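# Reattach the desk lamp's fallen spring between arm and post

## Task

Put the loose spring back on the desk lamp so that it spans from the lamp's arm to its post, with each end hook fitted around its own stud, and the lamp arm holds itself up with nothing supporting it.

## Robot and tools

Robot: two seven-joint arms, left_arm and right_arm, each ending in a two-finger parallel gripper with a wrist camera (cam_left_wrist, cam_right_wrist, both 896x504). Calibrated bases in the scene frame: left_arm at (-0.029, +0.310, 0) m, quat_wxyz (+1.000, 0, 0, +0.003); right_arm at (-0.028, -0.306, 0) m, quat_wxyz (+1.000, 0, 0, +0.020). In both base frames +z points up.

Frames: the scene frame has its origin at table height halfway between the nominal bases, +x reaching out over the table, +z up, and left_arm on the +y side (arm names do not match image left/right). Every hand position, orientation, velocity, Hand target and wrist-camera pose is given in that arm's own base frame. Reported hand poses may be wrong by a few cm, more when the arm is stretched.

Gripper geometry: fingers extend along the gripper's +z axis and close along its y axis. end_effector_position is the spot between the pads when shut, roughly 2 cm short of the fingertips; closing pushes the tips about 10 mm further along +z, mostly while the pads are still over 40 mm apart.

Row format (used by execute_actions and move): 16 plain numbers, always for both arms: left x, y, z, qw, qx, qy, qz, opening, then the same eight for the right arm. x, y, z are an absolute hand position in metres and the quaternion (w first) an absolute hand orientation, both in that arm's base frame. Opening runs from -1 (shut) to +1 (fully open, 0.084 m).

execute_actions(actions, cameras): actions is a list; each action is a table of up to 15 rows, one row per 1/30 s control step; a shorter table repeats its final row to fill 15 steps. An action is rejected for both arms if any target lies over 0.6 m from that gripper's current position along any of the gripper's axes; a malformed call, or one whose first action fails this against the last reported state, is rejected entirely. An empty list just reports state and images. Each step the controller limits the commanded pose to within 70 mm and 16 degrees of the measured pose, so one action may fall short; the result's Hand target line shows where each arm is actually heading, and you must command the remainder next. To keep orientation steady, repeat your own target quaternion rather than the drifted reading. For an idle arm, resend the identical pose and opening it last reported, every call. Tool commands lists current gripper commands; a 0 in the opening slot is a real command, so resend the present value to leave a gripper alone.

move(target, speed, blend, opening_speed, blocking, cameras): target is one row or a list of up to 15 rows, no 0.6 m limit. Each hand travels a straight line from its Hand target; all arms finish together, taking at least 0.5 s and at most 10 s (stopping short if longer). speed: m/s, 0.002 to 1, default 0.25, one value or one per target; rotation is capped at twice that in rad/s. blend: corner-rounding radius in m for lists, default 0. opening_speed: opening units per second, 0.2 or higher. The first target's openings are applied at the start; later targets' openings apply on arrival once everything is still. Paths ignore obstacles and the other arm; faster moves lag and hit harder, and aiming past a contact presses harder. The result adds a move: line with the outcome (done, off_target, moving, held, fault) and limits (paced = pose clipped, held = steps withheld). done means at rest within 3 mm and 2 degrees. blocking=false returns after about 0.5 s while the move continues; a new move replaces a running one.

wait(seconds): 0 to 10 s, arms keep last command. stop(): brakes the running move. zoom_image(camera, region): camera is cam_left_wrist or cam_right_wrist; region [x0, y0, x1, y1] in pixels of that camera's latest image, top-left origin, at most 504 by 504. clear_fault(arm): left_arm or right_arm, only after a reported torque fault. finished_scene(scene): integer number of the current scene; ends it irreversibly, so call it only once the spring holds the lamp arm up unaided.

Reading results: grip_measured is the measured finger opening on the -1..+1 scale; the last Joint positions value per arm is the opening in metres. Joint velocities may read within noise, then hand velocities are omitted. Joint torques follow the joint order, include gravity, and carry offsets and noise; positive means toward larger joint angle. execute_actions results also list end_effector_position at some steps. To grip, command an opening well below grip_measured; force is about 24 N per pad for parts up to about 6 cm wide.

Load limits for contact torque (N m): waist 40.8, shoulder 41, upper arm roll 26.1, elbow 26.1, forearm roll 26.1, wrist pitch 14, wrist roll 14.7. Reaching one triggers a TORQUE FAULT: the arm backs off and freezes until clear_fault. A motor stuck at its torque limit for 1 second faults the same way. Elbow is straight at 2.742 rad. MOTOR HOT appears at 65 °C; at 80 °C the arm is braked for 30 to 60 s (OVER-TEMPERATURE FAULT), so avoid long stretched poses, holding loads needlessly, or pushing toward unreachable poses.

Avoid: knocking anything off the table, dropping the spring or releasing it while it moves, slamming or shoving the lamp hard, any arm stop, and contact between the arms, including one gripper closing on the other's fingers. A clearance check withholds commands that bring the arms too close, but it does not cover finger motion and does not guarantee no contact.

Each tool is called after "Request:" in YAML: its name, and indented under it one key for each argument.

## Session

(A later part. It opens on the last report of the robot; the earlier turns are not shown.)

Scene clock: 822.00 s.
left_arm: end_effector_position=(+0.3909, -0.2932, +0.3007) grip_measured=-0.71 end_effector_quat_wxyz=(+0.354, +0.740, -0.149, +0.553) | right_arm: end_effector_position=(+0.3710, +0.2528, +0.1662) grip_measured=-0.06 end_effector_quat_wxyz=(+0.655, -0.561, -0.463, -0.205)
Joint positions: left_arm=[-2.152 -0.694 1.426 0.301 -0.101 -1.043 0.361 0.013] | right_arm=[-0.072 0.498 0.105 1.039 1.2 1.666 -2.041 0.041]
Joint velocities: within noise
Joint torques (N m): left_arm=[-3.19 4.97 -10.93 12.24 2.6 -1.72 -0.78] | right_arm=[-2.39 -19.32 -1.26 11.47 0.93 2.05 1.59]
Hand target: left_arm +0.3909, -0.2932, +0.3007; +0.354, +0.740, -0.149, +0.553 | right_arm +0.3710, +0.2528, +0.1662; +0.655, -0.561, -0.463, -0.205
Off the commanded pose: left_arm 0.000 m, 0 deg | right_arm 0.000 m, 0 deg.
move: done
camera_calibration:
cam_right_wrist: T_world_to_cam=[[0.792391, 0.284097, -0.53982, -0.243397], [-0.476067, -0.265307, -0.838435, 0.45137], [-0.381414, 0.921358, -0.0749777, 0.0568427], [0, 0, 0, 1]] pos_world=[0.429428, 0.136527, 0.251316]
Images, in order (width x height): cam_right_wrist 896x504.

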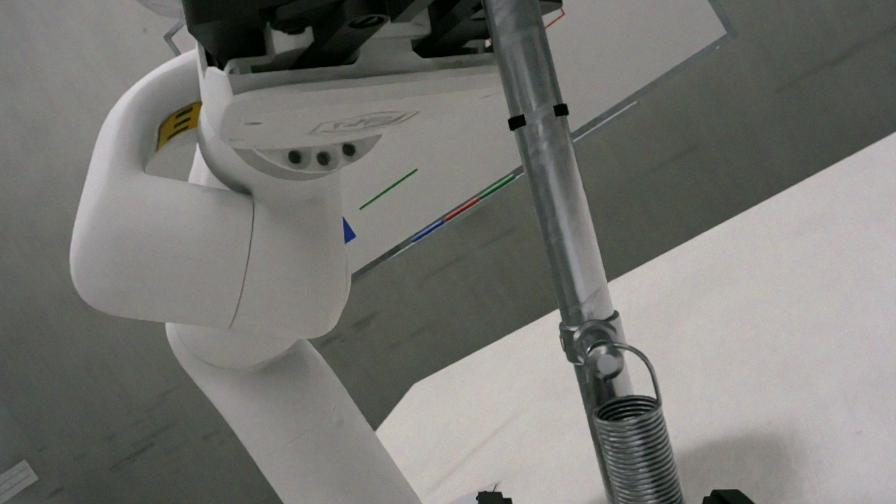

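Request:
move:
  target: [0.3909, -0.2932, 0.3007, 0.3540, 0.7396, -0.1494, 0.5525, -0.8, 0.3710, 0.2528, 0.1662, -0.6542, 0.5606, 0.4628, 0.2051, 0.6]
  opening_speed: 0.25
  cameras: ["cam_right_wrist"]

Request:
zoom_image:
  camera: "cam_right_wrist"
  region: [560, 326, 720, 504]

Scene clock: 830.37 s.
left_arm: end_effector_position=(+0.3909, -0.2932, +0.3007) grip_measured=-0.71 end_effector_quat_wxyz=(+0.354, +0.740, -0.149, +0.553) | right_arm: end_effector_position=(+0.3710, +0.2528, +0.1662) grip_measured=+0.59 end_effector_quat_wxyz=(+0.655, -0.561, -0.463, -0.205)
Joint positions: left_arm=[-2.152 -0.694 1.426 0.301 -0.101 -1.043 0.361 0.013] | right_arm=[-0.072 0.498 0.105 1.039 1.2 1.666 -2.041 0.069]
Joint velocities: within noise
Joint torques (N m): left_arm=[-2.89 4.72 -10.84 12.03 2.53 -1.5 -0.74] | right_arm=[-2.06 -17.69 -1.21 11.95 1.38 1.92 1.34]
Hand target: left_arm +0.3909, -0.2932, +0.3007; +0.354, +0.740, -0.149, +0.553 | right_arm +0.3710, +0.2528, +0.1662; +0.655, -0.561, -0.463, -0.205
Off the commanded pose: left_arm 0.000 m, 0 deg | right_arm 0.000 m, 0 deg.
move: done
camera_calibration:
cam_right_wrist: T_world_to_cam=[[0.792391, 0.284097, -0.53982, -0.243397], [-0.476067, -0.265307, -0.838435, 0.45137], [-0.381414, 0.921358, -0.0749777, 0.0568427], [0, 0, 0, 1]] pos_world=[0.429428, 0.136527, 0.251316]
Images, in order (width x height): cam_right_wrist 896x504.

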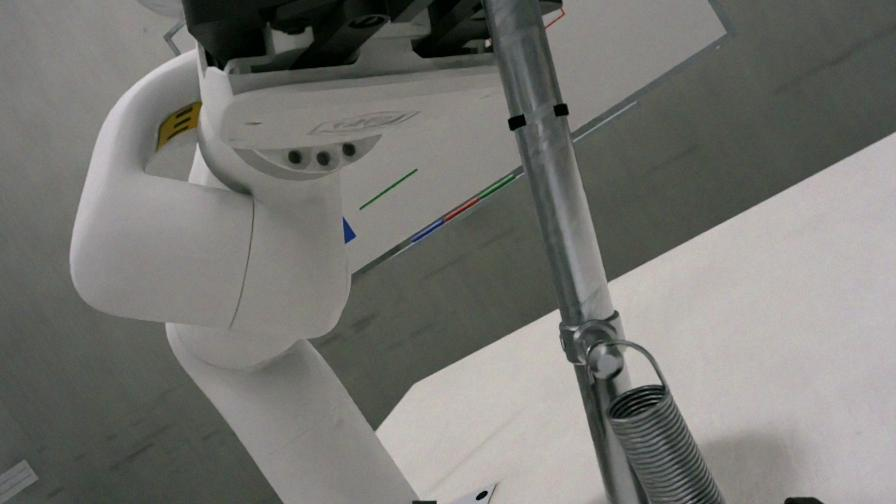

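Scaled by 2.831 from the camera's 896x504 image, which has a finer 1280x720 frame.

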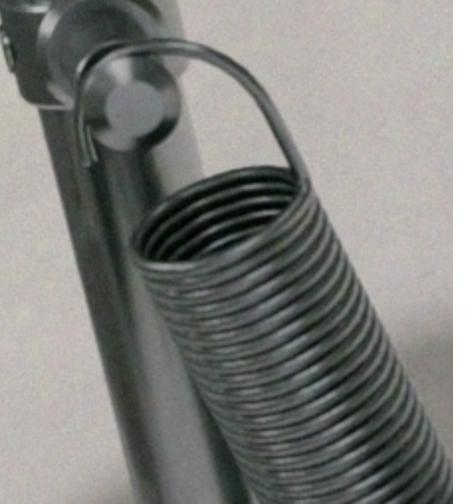

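Request:
move:
  target: [0.3909, -0.2932, 0.3007, 0.3540, 0.7396, -0.1494, 0.5525, -0.8, 0.4120, 0.1400, 0.1662, -0.6542, 0.5606, 0.4628, 0.2051, 0.6]
  speed: 0.06
  cameras: ["cam_right_wrist"]

Request:
zoom_image:
  camera: "cam_right_wrist"
  region: [480, 244, 740, 504]

Scene clock: 835.57 s.
left_arm: end_effector_position=(+0.3909, -0.2932, +0.3007) grip_measured=-0.71 end_effector_quat_wxyz=(+0.354, +0.740, -0.149, +0.553) | right_arm: end_effector_position=(+0.4120, +0.1401, +0.1662) grip_measured=+0.59 end_effector_quat_wxyz=(+0.655, -0.561, -0.463, -0.205)
Joint positions: left_arm=[-2.152 -0.694 1.426 0.301 -0.101 -1.043 0.361 0.013] | right_arm=[-0.222 0.623 0.005 1.263 1.032 1.865 -2.024 0.069]
Joint velocities: within noise
Joint torques (N m): left_arm=[-2.76 4.82 -11.08 12.2 2.56 -1.54 -0.65] | right_arm=[-2.09 -19.06 -2.55 17.34 -1.12 3.4 2.35]
Hand target: left_arm +0.3909, -0.2932, +0.3007; +0.354, +0.740, -0.149, +0.553 | right_arm +0.4120, +0.1400, +0.1662; +0.655, -0.561, -0.463, -0.205
Off the commanded pose: left_arm 0.000 m, 0 deg | right_arm 0.000 m, 0 deg.
move: done
camera_calibration:
cam_right_wrist: T_world_to_cam=[[0.792391, 0.284097, -0.53982, -0.243788], [-0.476067, -0.265307, -0.838435, 0.440941], [-0.381414, 0.921358, -0.0749777, 0.17628], [0, 0, 0, 1]] pos_world=[0.470328, 0.0238272, 0.251316]
Images, in order (width x height): cam_right_wrist 896x504.

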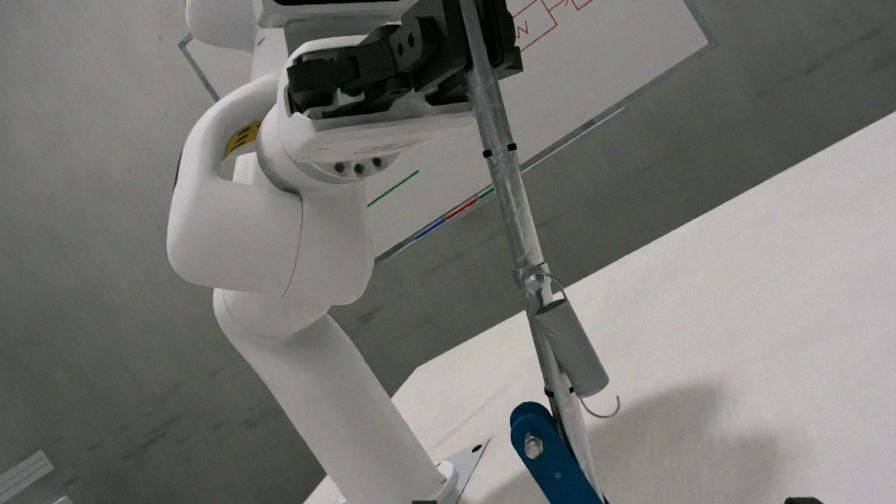

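Scaled by 1.938 from the camera's 896x504 image, which has a finer 1280x720 frame.

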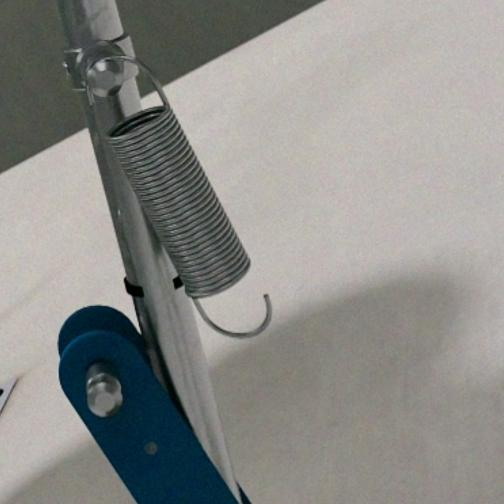

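Request:
zoom_image:
  camera: "cam_right_wrist"
  region: [500, 260, 640, 420]

Request:
zoom_image:
  camera: "cam_right_wrist"
  region: [500, 380, 624, 504]

Scaled by 3.150 from the camera's 896x504 image, which has a finer 1280x720 frame.

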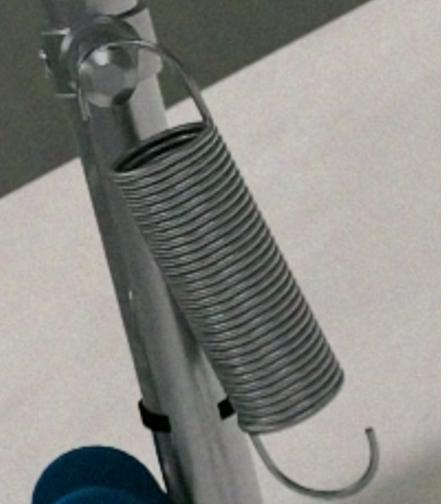

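Scaled by 4.065 from the camera's 896x504 image, which has a finer 1280x720 frame.

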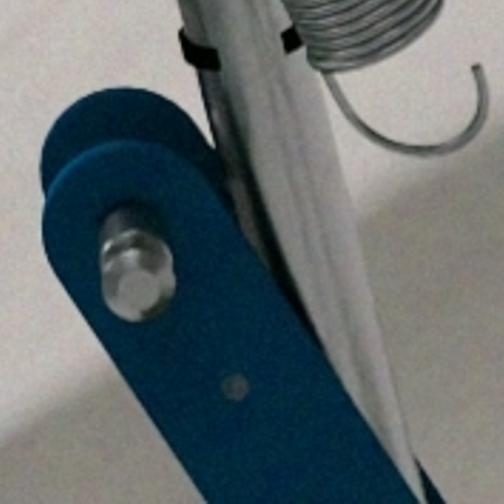

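Request:
move:
  target: [0.3909, -0.2932, 0.3007, 0.3540, 0.7396, -0.1494, 0.5525, -0.8, 0.4516, 0.1543, 0.1392, -0.6542, 0.5606, 0.4628, 0.2051, 0.6]
  speed: 0.08
  cameras: ["cam_right_wrist"]

Request:
zoom_image:
  camera: "cam_right_wrist"
  region: [360, 260, 500, 420]

Request:
zoom_image:
  camera: "cam_right_wrist"
  region: [360, 380, 484, 504]

Request:
move:
  target: [0.3909, -0.2932, 0.3007, 0.3540, 0.7396, -0.1494, 0.5525, -0.8, 0.3724, 0.1259, 0.1932, -0.6542, 0.5606, 0.4628, 0.2051, 0.6]
  speed: 0.08
  cameras: ["cam_right_wrist"]

Request:
zoom_image:
  camera: "cam_right_wrist"
  region: [620, 260, 760, 420]

Request:
zoom_image:
  camera: "cam_right_wrist"
  region: [620, 380, 744, 504]

Scene clock: 898.53 s.
left_arm: end_effector_position=(+0.3909, -0.2932, +0.3007) grip_measured=-0.71 end_effector_quat_wxyz=(+0.354, +0.740, -0.149, +0.553) | right_arm: end_effector_position=(+0.4516, +0.1543, +0.1392) grip_measured=+0.59 end_effector_quat_wxyz=(+0.655, -0.561, -0.463, -0.205)
Joint positions: left_arm=[-2.152 -0.694 1.426 0.301 -0.101 -1.043 0.361 0.013] | right_arm=[-0.198 0.775 0.027 1.437 1.064 1.844 -1.985 0.069]
Joint velocities: within noise
Joint torques (N m): left_arm=[-3.31 4.83 -11.12 11.8 2.66 -1.67 -0.65] | right_arm=[2.85 -21.12 4.59 17.63 3.73 -0.23 2.37]
Hand target: left_arm +0.3909, -0.2932, +0.3007; +0.354, +0.740, -0.149, +0.553 | right_arm +0.4516, +0.1543, +0.1392; +0.655, -0.561, -0.463, -0.205
Off the commanded pose: left_arm 0.000 m, 0 deg | right_arm 0.000 m, 0 deg.
move: done
camera_calibration:
cam_right_wrist: T_world_to_cam=[[0.792391, 0.284097, -0.53982, -0.293776], [-0.476067, -0.265307, -0.838435, 0.440923], [-0.381414, 0.921358, -0.0749777, 0.176276], [0, 0, 0, 1]] pos_world=[0.509928, 0.0380272, 0.224316]
Images, in order (width x height): cam_right_wrist 896x504.

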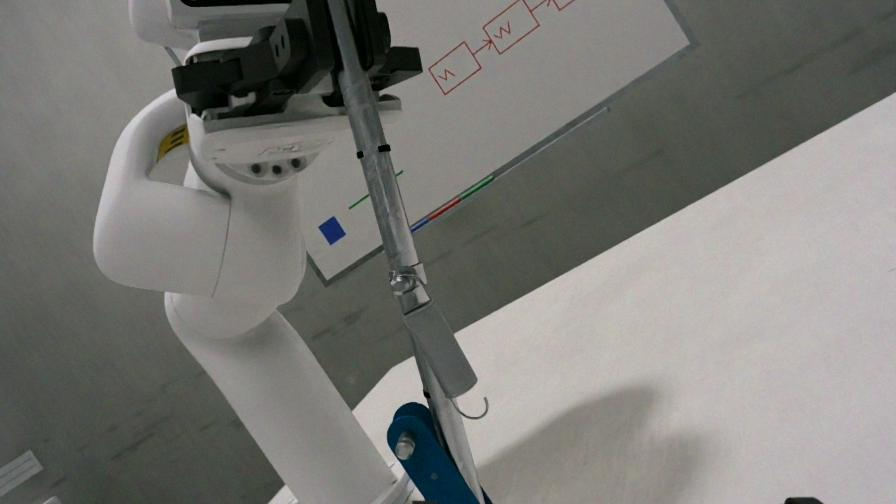

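Scaled by 3.150 from the camera's 896x504 image, which has a finer 1280x720 frame.

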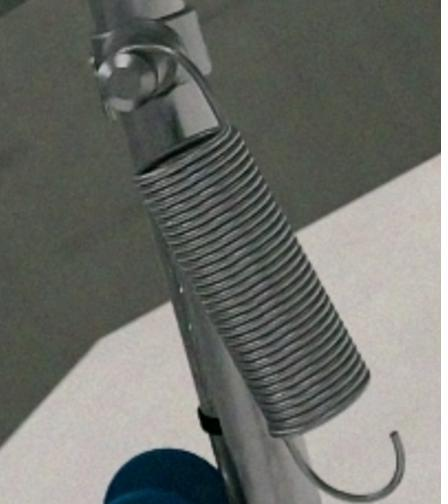

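Scaled by 4.065 from the camera's 896x504 image, which has a finer 1280x720 frame.

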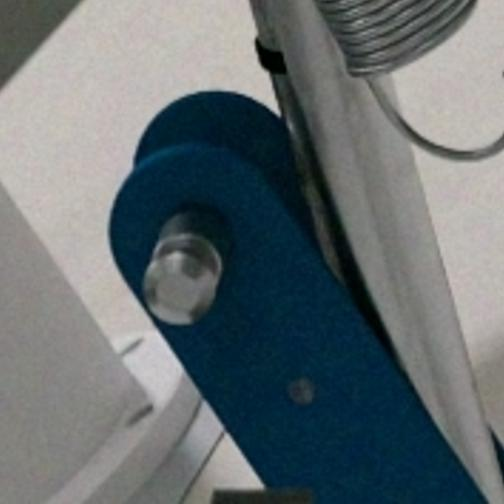

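Scene clock: 900.27 s.
left_arm: end_effector_position=(+0.3909, -0.2932, +0.3007) grip_measured=-0.71 end_effector_quat_wxyz=(+0.354, +0.740, -0.149, +0.553) | right_arm: end_effector_position=(+0.3724, +0.1259, +0.1932) grip_measured=+0.59 end_effector_quat_wxyz=(+0.655, -0.561, -0.463, -0.205)
Joint positions: left_arm=[-2.152 -0.694 1.426 0.301 -0.101 -1.043 0.361 0.013] | right_arm=[-0.248 0.476 -0.02 1.111 0.993 1.895 -2.049 0.069]
Joint velocities: within noise
Joint torques (N m): left_arm=[-3.05 4.38 -10.91 11.95 2.33 -1.56 -0.61] | right_arm=[-2.87 -24.7 -2.71 9.98 -1.36 3.48 -2.85]
Hand target: left_arm +0.3909, -0.2932, +0.3007; +0.354, +0.740, -0.149, +0.553 | right_arm +0.3724, +0.1259, +0.1932; +0.655, -0.561, -0.463, -0.205
Off the commanded pose: left_arm 0.000 m, 0 deg | right_arm 0.000 m, 0 deg.
move: done
camera_calibration:
cam_right_wrist: T_world_to_cam=[[0.79237, 0.284146, -0.539824, -0.193924], [-0.476099, -0.265229, -0.838441, 0.440938], [-0.381417, 0.921365, -0.0748782, 0.176288], [0, 0, 0, 1]] pos_world=[0.430828, 0.00962698, 0.278216]
Images, in order (width x height): cam_right_wrist 896x504.

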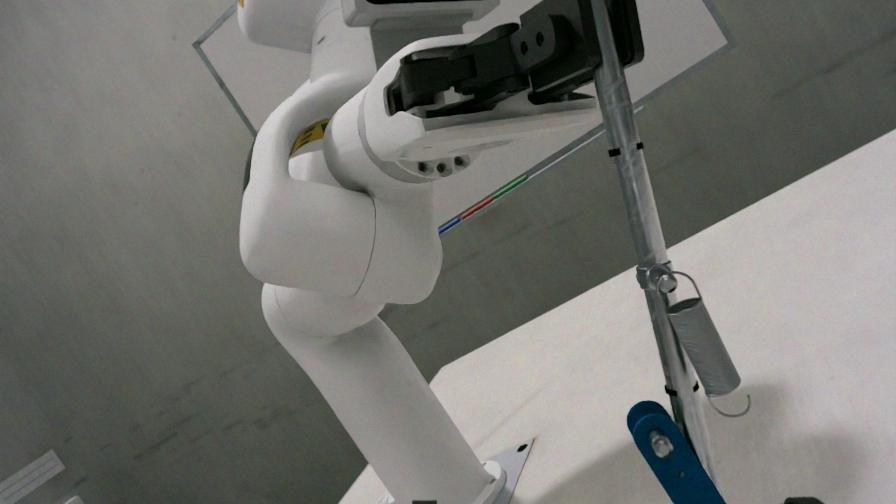

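Scaled by 3.150 from the camera's 896x504 image, which has a finer 1280x720 frame.

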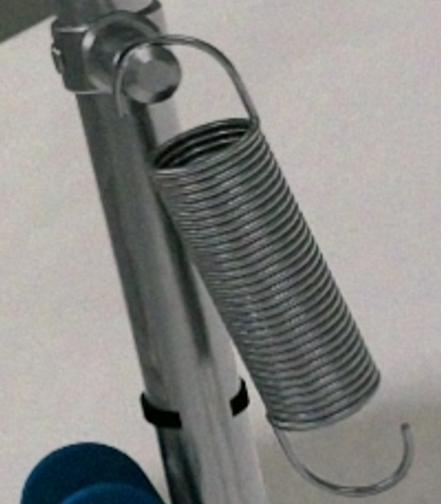

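Scaled by 4.065 from the camera's 896x504 image, which has a finer 1280x720 frame.

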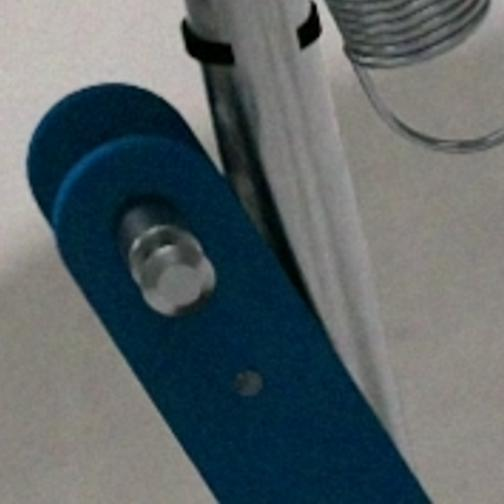

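Request:
move:
  target: [0.3909, -0.2932, 0.3007, 0.3540, 0.7396, -0.1494, 0.5525, -0.8, 0.4107, 0.1650, 0.1606, 0.5725, -0.4734, -0.5249, -0.4148, 0.1]
  speed: 0.1
  cameras: ["cam_right_wrist"]

Request:
zoom_image:
  camera: "cam_right_wrist"
  region: [520, 300, 724, 504]

Scene clock: 952.40 s.
left_arm: end_effector_position=(+0.3909, -0.2932, +0.3007) grip_measured=-0.71 end_effector_quat_wxyz=(+0.354, +0.740, -0.149, +0.553) | right_arm: end_effector_position=(+0.4107, +0.1650, +0.1606) grip_measured=+0.09 end_effector_quat_wxyz=(+0.573, -0.474, -0.525, -0.415)
Joint positions: left_arm=[-2.152 -0.694 1.426 0.301 -0.101 -1.043 0.361 0.013] | right_arm=[-0.249 0.562 0.05 1.079 1.193 1.75 -2.546 0.048]
Joint velocities: within noise
Joint torques (N m): left_arm=[-2.99 4.35 -11.24 12.06 2.67 -1.55 -0.65] | right_arm=[-2.6 -17.58 4.43 16.08 3.53 -0.19 -2.78]
Hand target: left_arm +0.3909, -0.2932, +0.3007; +0.354, +0.740, -0.149, +0.553 | right_arm +0.4107, +0.1650, +0.1606; +0.573, -0.474, -0.525, -0.415
Off the commanded pose: left_arm 0.000 m, 0 deg | right_arm 0.000 m, 0 deg.
move: done
camera_calibration:
cam_right_wrist: T_world_to_cam=[[0.973746, 0.203744, -0.10152, -0.384469], [-0.0958002, -0.0377667, -0.994684, 0.273621], [-0.206495, 0.978295, -0.0172565, 0.061929], [0, 0, 0, 1]] pos_world=[0.413376, 0.0280823, 0.234204]
Images, in order (width x height): cam_right_wrist 896x504.

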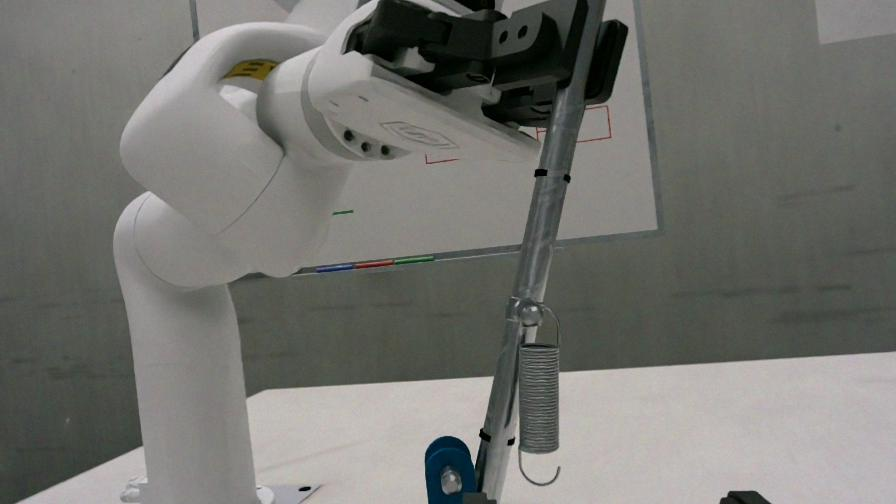

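Scaled by 2.471 from the camera's 896x504 image, which has a finer 1280x720 frame.

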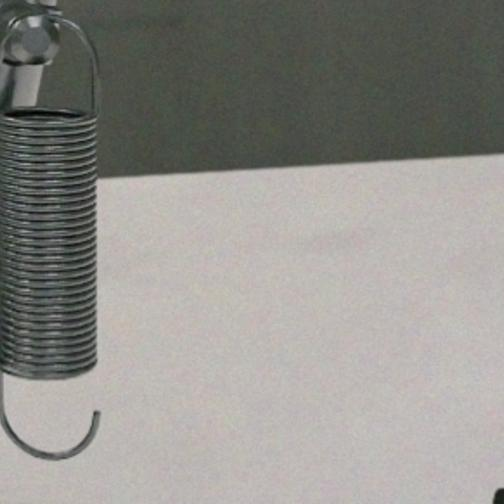

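Request:
move:
  target: [0.3909, -0.2932, 0.3007, 0.3540, 0.7396, -0.1494, 0.5525, -0.8, 0.3998, 0.2138, 0.1657, 0.5725, -0.4734, -0.5249, -0.4148, -0.45]
  speed: 0.08
  cameras: ["cam_right_wrist"]

Request:
zoom_image:
  camera: "cam_right_wrist"
  region: [460, 320, 700, 504]

Scene clock: 976.57 s.
left_arm: end_effector_position=(+0.3909, -0.2932, +0.3007) grip_measured=-0.71 end_effector_quat_wxyz=(+0.354, +0.740, -0.149, +0.553) | right_arm: end_effector_position=(+0.3998, +0.2137, +0.1657) grip_measured=-0.47 end_effector_quat_wxyz=(+0.573, -0.474, -0.525, -0.415)
Joint positions: left_arm=[-2.152 -0.694 1.426 0.301 -0.101 -1.043 0.361 0.013] | right_arm=[-0.186 0.511 0.1 1.003 1.276 1.675 -2.548 0.024]
Joint velocities: within noise
Joint torques (N m): left_arm=[-2.59 4.52 -11 12.02 2.47 -1.59 -0.68] | right_arm=[3.01 -24.28 4.64 8.78 3.55 -0.1 -2.7]
Hand target: left_arm +0.3909, -0.2932, +0.3007; +0.354, +0.740, -0.149, +0.553 | right_arm +0.3998, +0.2138, +0.1657; +0.573, -0.474, -0.525, -0.415
Off the commanded pose: left_arm 0.000 m, 0 deg | right_arm 0.000 m, 0 deg.
move: done
camera_calibration:
cam_right_wrist: T_world_to_cam=[[0.973776, 0.203652, -0.101422, -0.383385], [-0.0957085, -0.037737, -0.994694, 0.279462], [-0.206399, 0.978316, -0.0172561, 0.0121034], [0, 0, 0, 1]] pos_world=[0.402576, 0.0767822, 0.239304]
Images, in order (width x height): cam_right_wrist 896x504.

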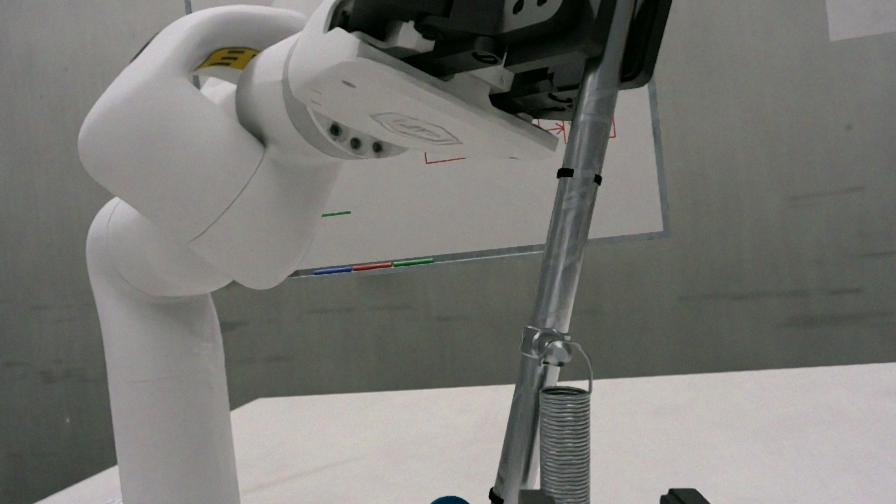

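Scaled by 2.100 from the camera's 896x504 image, which has a finer 1280x720 frame.

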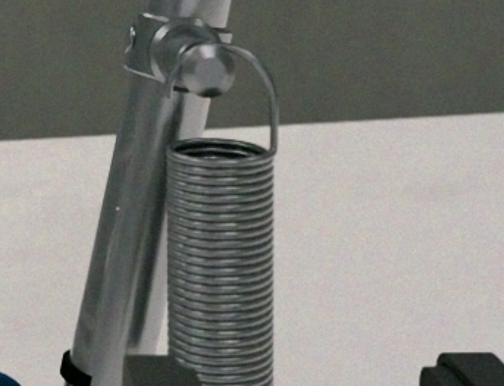

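Request:
move:
  target:
    - [0.3909, -0.2932, 0.3007, 0.3540, 0.7396, -0.1494, 0.5525, -0.8, 0.3949, 0.2230, 0.1660, 0.5725, -0.4734, -0.5249, -0.4148, -0.45]
    - [0.3909, -0.2932, 0.3007, 0.3540, 0.7396, -0.1494, 0.5525, -0.8, 0.3879, 0.2560, 0.1660, 0.5725, -0.4734, -0.5249, -0.4148, -0.45]
  speed: 0.03
  cameras: ["cam_right_wrist"]

Request:
zoom_image:
  camera: "cam_right_wrist"
  region: [520, 344, 720, 504]

Scene clock: 985.23 s.
left_arm: end_effector_position=(+0.3909, -0.2932, +0.3007) grip_measured=-0.71 end_effector_quat_wxyz=(+0.354, +0.740, -0.149, +0.553) | right_arm: end_effector_position=(+0.3879, +0.2559, +0.1660) grip_measured=-0.47 end_effector_quat_wxyz=(+0.573, -0.474, -0.525, -0.415)
Joint positions: left_arm=[-2.152 -0.694 1.426 0.301 -0.101 -1.043 0.361 0.013] | right_arm=[-0.129 0.482 0.147 0.95 1.354 1.606 -2.559 0.024]
Joint velocities: within noise
Joint torques (N m): left_arm=[-2.55 4.68 -10.95 12.28 2.59 -1.6 -0.79] | right_arm=[2.7 -24.08 5.36 8.91 3.09 -0.33 -2.8]
Hand target: left_arm +0.3909, -0.2932, +0.3007; +0.354, +0.740, -0.149, +0.553 | right_arm +0.3879, +0.2560, +0.1660; +0.573, -0.474, -0.525, -0.415
Off the commanded pose: left_arm 0.000 m, 0 deg | right_arm 0.000 m, 0 deg.
move: done
camera_calibration:
cam_right_wrist: T_world_to_cam=[[0.973776, 0.203652, -0.101422, -0.38036], [-0.0957085, -0.037737, -0.994694, 0.280214], [-0.206399, 0.978316, -0.0172561, -0.0316325], [0, 0, 0, 1]] pos_world=[0.390676, 0.118982, 0.239604]
Images, in order (width x height): cam_right_wrist 896x504.

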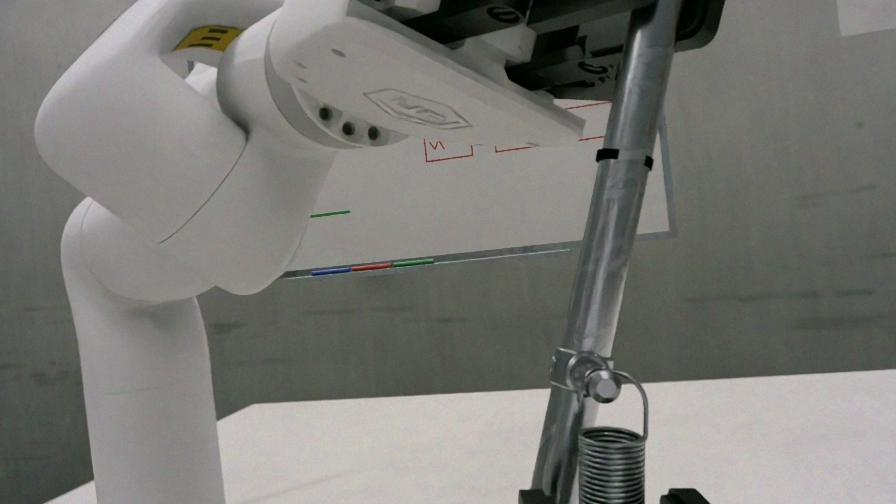

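Scaled by 2.520 from the camera's 896x504 image, which has a finer 1280x720 frame.

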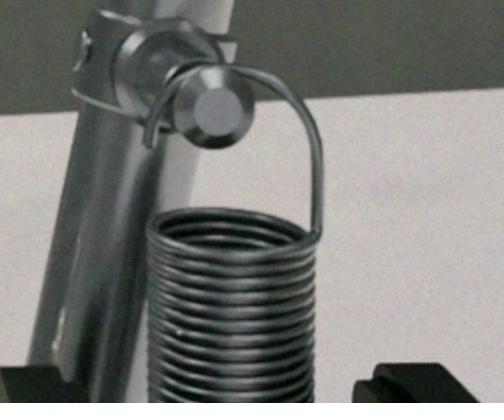

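Request:
move:
  target:
    - [0.3909, -0.2932, 0.3007, 0.3540, 0.7396, -0.1494, 0.5525, -0.8, 0.3883, 0.2586, 0.1659, 0.5725, -0.4734, -0.5249, -0.4148, -0.45]
    - [0.3909, -0.2932, 0.3007, 0.3540, 0.7396, -0.1494, 0.5525, -0.8, 0.3883, 0.2586, 0.1659, 0.5725, -0.4734, -0.5249, -0.4148, -0.95]
  speed: 0.02
  opening_speed: 0.2
  cameras: ["cam_right_wrist"]

Request:
zoom_image:
  camera: "cam_right_wrist"
  region: [520, 344, 720, 504]

Scene clock: 1000.90 s.
left_arm: end_effector_position=(+0.3909, -0.2932, +0.3007) grip_measured=-0.71 end_effector_quat_wxyz=(+0.354, +0.740, -0.149, +0.553) | right_arm: end_effector_position=(+0.3883, +0.2586, +0.1659) grip_measured=-0.68 end_effector_quat_wxyz=(+0.573, -0.474, -0.525, -0.415)
Joint positions: left_arm=[-2.152 -0.694 1.426 0.301 -0.101 -1.043 0.361 0.013] | right_arm=[-0.125 0.483 0.149 0.952 1.359 1.602 -2.558 0.014]
Joint velocities: within noise
Joint torques (N m): left_arm=[-2.53 4.13 -10.65 12.24 2.41 -1.81 -0.72] | right_arm=[2.45 -15.91 4.9 15.76 3.25 0 2.36]
Hand target: left_arm +0.3909, -0.2932, +0.3007; +0.354, +0.740, -0.149, +0.553 | right_arm +0.3883, +0.2586, +0.1659; +0.573, -0.474, -0.525, -0.415
Off the commanded pose: left_arm 0.000 m, 0 deg | right_arm 0.000 m, 0 deg.
move: done
camera_calibration:
cam_right_wrist: T_world_to_cam=[[0.973776, 0.203652, -0.101422, -0.38131], [-0.0957085, -0.037737, -0.994694, 0.280255], [-0.206399, 0.978316, -0.0172561, -0.0341931], [0, 0, 0, 1]] pos_world=[0.391076, 0.121682, 0.239504]
Images, in order (width x height): cam_right_wrist 896x504.

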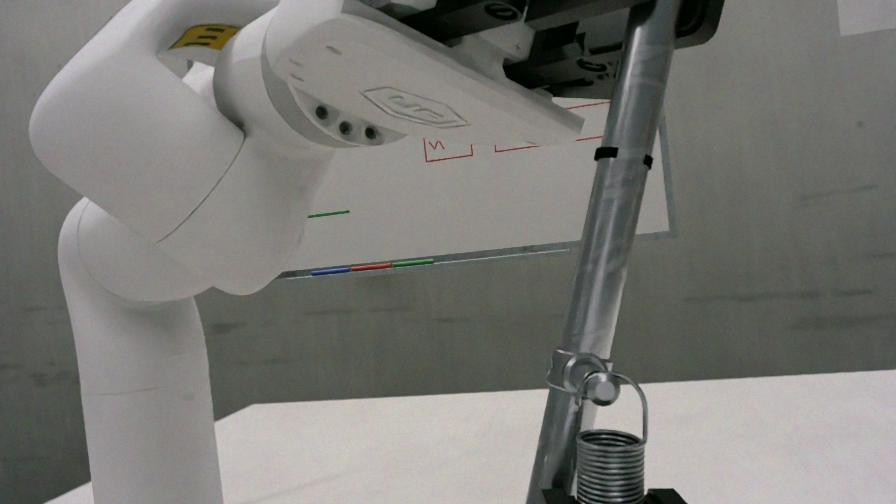

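Scaled by 2.520 from the camera's 896x504 image, which has a finer 1280x720 frame.

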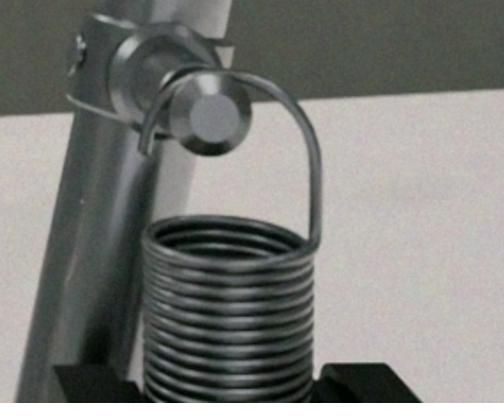

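Request:
move:
  target: [0.3909, -0.2932, 0.3007, 0.3540, 0.7396, -0.1494, 0.5525, -0.8, 0.3907, 0.2498, 0.1704, 0.5043, -0.5203, -0.5907, -0.3540, -0.95]
  speed: 0.03
  cameras: ["cam_right_wrist"]

Request:
zoom_image:
  camera: "cam_right_wrist"
  region: [520, 344, 720, 504]

Scene clock: 1051.37 s.
left_arm: end_effector_position=(+0.3909, -0.2932, +0.3007) grip_measured=-0.71 end_effector_quat_wxyz=(+0.354, +0.740, -0.149, +0.553) | right_arm: end_effector_position=(+0.3907, +0.2498, +0.1704) grip_measured=-0.68 end_effector_quat_wxyz=(+0.505, -0.520, -0.591, -0.354)
Joint positions: left_arm=[-2.152 -0.694 1.426 0.301 -0.101 -1.043 0.361 0.013] | right_arm=[-0.073 0.327 0.123 0.933 1.252 1.449 -2.423 0.014]
Joint velocities: within noise
Joint torques (N m): left_arm=[-2.44 4.03 -11.03 11.89 2.29 -1.67 -0.74] | right_arm=[3.37 -21.99 -2.38 10.72 -2.55 -0.98 1.98]
Hand target: left_arm +0.3909, -0.2932, +0.3007; +0.354, +0.740, -0.149, +0.553 | right_arm +0.3907, +0.2498, +0.1704; +0.504, -0.520, -0.591, -0.354
Off the commanded pose: left_arm 0.000 m, 0 deg | right_arm 0.000 m, 0 deg.
move: done
camera_calibration:
cam_right_wrist: T_world_to_cam=[[0.973523, 0.205252, -0.100618, -0.381782], [-0.0418625, -0.272644, -0.961204, 0.316545], [-0.224722, 0.939967, -0.256832, 0.0325217], [0, 0, 0, 1]] pos_world=[0.392233, 0.134096, 0.274203]
Images, in order (width x height): cam_right_wrist 896x504.

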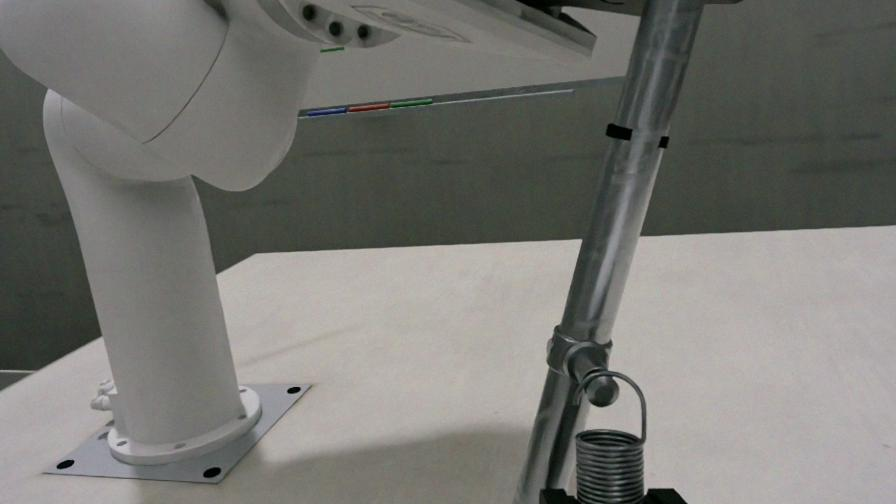

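Scaled by 2.520 from the camera's 896x504 image, which has a finer 1280x720 frame.

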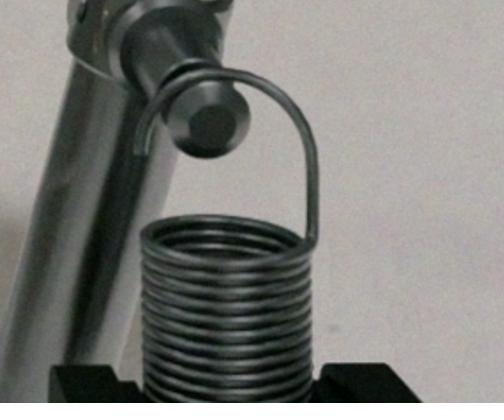

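Request:
move:
  target: [0.3909, -0.2932, 0.3007, 0.3540, 0.7396, -0.1494, 0.5525, -0.8, 0.3748, 0.2464, 0.1757, 0.5979, -0.6097, -0.4799, -0.2013, -0.95]
  speed: 0.04
  cameras: ["cam_right_wrist"]

Request:
zoom_image:
  camera: "cam_right_wrist"
  region: [520, 344, 720, 504]

Scene clock: 1060.90 s.
left_arm: end_effector_position=(+0.3909, -0.2932, +0.3007) grip_measured=-0.71 end_effector_quat_wxyz=(+0.354, +0.740, -0.149, +0.553) | right_arm: end_effector_position=(+0.3748, +0.2464, +0.1757) grip_measured=-0.68 end_effector_quat_wxyz=(+0.598, -0.610, -0.480, -0.201)
Joint positions: left_arm=[-2.152 -0.694 1.426 0.301 -0.101 -1.043 0.361 0.013] | right_arm=[-0.066 0.359 0.105 0.975 1.179 1.55 -1.968 0.014]
Joint velocities: within noise
Joint torques (N m): left_arm=[-2.28 3.79 -10.95 12.2 2.27 -1.69 -0.79] | right_arm=[3 -15.26 -2.16 18.13 -1.56 3 2.69]
Hand target: left_arm +0.3909, -0.2932, +0.3007; +0.354, +0.740, -0.149, +0.553 | right_arm +0.3748, +0.2464, +0.1757; +0.598, -0.610, -0.480, -0.201
Off the commanded pose: left_arm 0.000 m, 0 deg | right_arm 0.000 m, 0 deg.
move: done
camera_calibration:
cam_right_wrist: T_world_to_cam=[[0.829595, 0.173944, -0.53058, -0.227883], [-0.448156, -0.359377, -0.818538, 0.468582], [-0.333058, 0.916838, -0.220184, 0.0733748], [0, 0, 0, 1]] pos_world=[0.423487, 0.140764, 0.278798]
Images, in order (width x height): cam_right_wrist 896x504.

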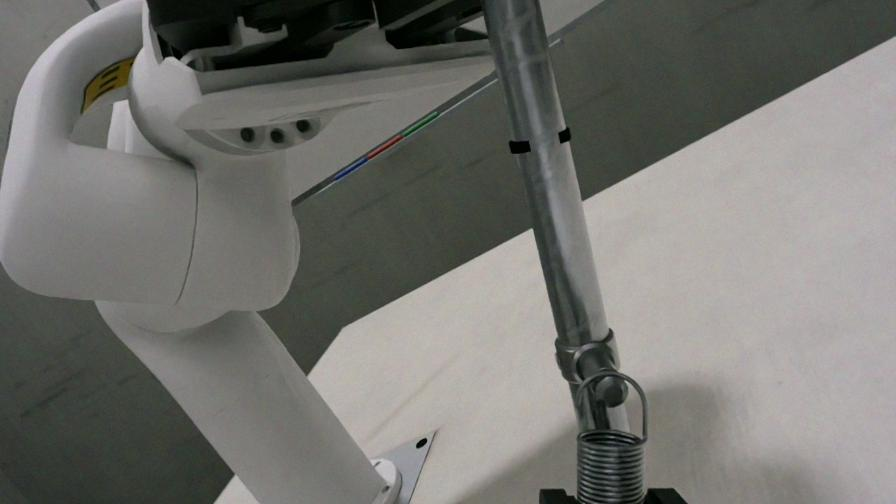

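Scaled by 2.520 from the camera's 896x504 image, which has a finer 1280x720 frame.

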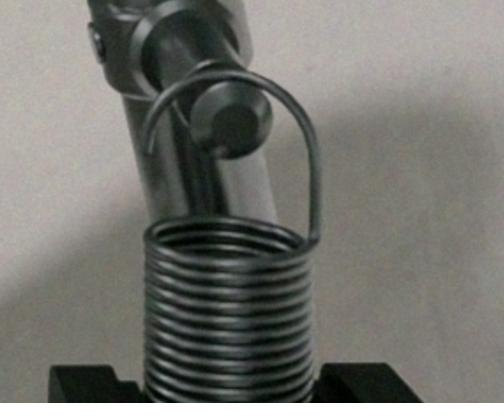

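Request:
move:
  target: [0.3909, -0.2932, 0.3007, 0.3540, 0.7396, -0.1494, 0.5525, -0.8, 0.3725, 0.2447, 0.1716, 0.5979, -0.6097, -0.4799, -0.2013, -1]
  speed: 0.02
  cameras: ["cam_right_wrist"]

Request:
zoom_image:
  camera: "cam_right_wrist"
  region: [520, 344, 720, 504]

Request:
move:
  target: [0.3909, -0.2932, 0.3007, 0.3540, 0.7396, -0.1494, 0.5525, -0.8, 0.3702, 0.2430, 0.1675, 0.5979, -0.6097, -0.4799, -0.2013, -1]
  speed: 0.02
  cameras: ["cam_right_wrist"]

Request:
zoom_image:
  camera: "cam_right_wrist"
  region: [520, 304, 720, 504]

Scene clock: 1065.63 s.
left_arm: end_effector_position=(+0.3909, -0.2932, +0.3007) grip_measured=-0.71 end_effector_quat_wxyz=(+0.354, +0.740, -0.149, +0.553) | right_arm: end_effector_position=(+0.3725, +0.2447, +0.1717) grip_measured=-0.68 end_effector_quat_wxyz=(+0.598, -0.610, -0.480, -0.201)
Joint positions: left_arm=[-2.152 -0.694 1.426 0.301 -0.101 -1.043 0.361 0.013] | right_arm=[-0.068 0.363 0.102 0.967 1.177 1.548 -1.979 0.014]
Joint velocities: within noise
Joint torques (N m): left_arm=[-1.86 3.49 -11 12.38 2.44 -1.75 -0.82] | right_arm=[-2.67 -13.71 -2.76 8 -3.37 -1.08 -2.86]
Hand target: left_arm +0.3909, -0.2932, +0.3007; +0.354, +0.740, -0.149, +0.553 | right_arm +0.3725, +0.2447, +0.1716; +0.598, -0.610, -0.480, -0.201
Off the commanded pose: left_arm 0.000 m, 0 deg | right_arm 0.000 m, 0 deg.
move: done
camera_calibration:
cam_right_wrist: T_world_to_cam=[[0.829504, 0.173935, -0.530726, -0.227805], [-0.448319, -0.359332, -0.818468, 0.463755], [-0.333067, 0.916857, -0.220089, 0.073295], [0, 0, 0, 1]] pos_world=[0.421287, 0.139064, 0.274798]
Images, in order (width x height): cam_right_wrist 896x504.

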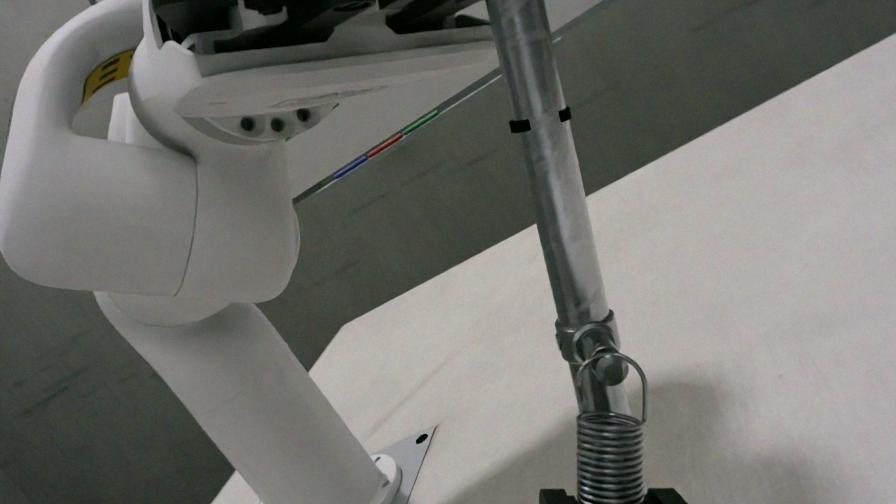

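Scaled by 2.520 from the camera's 896x504 image, which has a finer 1280x720 frame.

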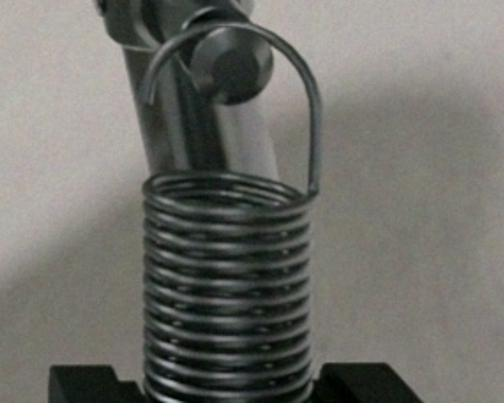

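Scene clock: 1066.37 s.
left_arm: end_effector_position=(+0.3909, -0.2932, +0.3007) grip_measured=-0.71 end_effector_quat_wxyz=(+0.354, +0.740, -0.149, +0.553) | right_arm: end_effector_position=(+0.3702, +0.2430, +0.1676) grip_measured=-0.68 end_effector_quat_wxyz=(+0.598, -0.610, -0.480, -0.201)
Joint positions: left_arm=[-2.152 -0.694 1.426 0.301 -0.101 -1.043 0.361 0.013] | right_arm=[-0.069 0.367 0.1 0.96 1.174 1.545 -1.99 0.014]
Joint velocities: within noise
Joint torques (N m): left_arm=[-1.69 3.71 -10.92 12.27 2.37 -1.66 -0.73] | right_arm=[-2.68 -13.15 -3.05 6.92 -3.81 -1.25 -2.75]
Hand target: left_arm +0.3909, -0.2932, +0.3007; +0.354, +0.740, -0.149, +0.553 | right_arm +0.3702, +0.2430, +0.1675; +0.598, -0.610, -0.480, -0.201
Off the commanded pose: left_arm 0.000 m, 0 deg | right_arm 0.000 m, 0 deg.
move: done
camera_calibration:
cam_right_wrist: T_world_to_cam=[[0.829504, 0.173935, -0.530726, -0.227777], [-0.448319, -0.359332, -0.818468, 0.458757], [-0.333067, 0.916857, -0.220089, 0.0731853], [0, 0, 0, 1]] pos_world=[0.418987, 0.137364, 0.270698]
Images, in order (width x height): cam_right_wrist 896x504.

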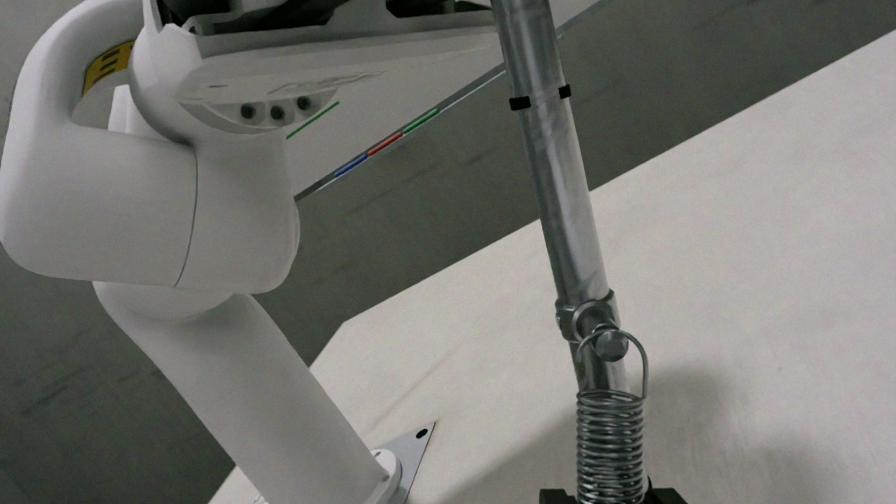

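Scaled by 2.520 from the camera's 896x504 image, which has a finer 1280x720 frame.

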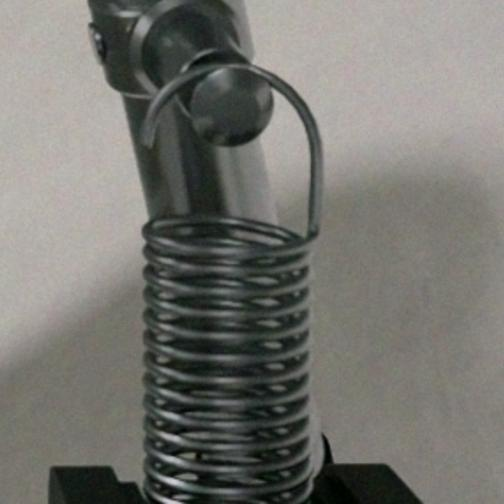

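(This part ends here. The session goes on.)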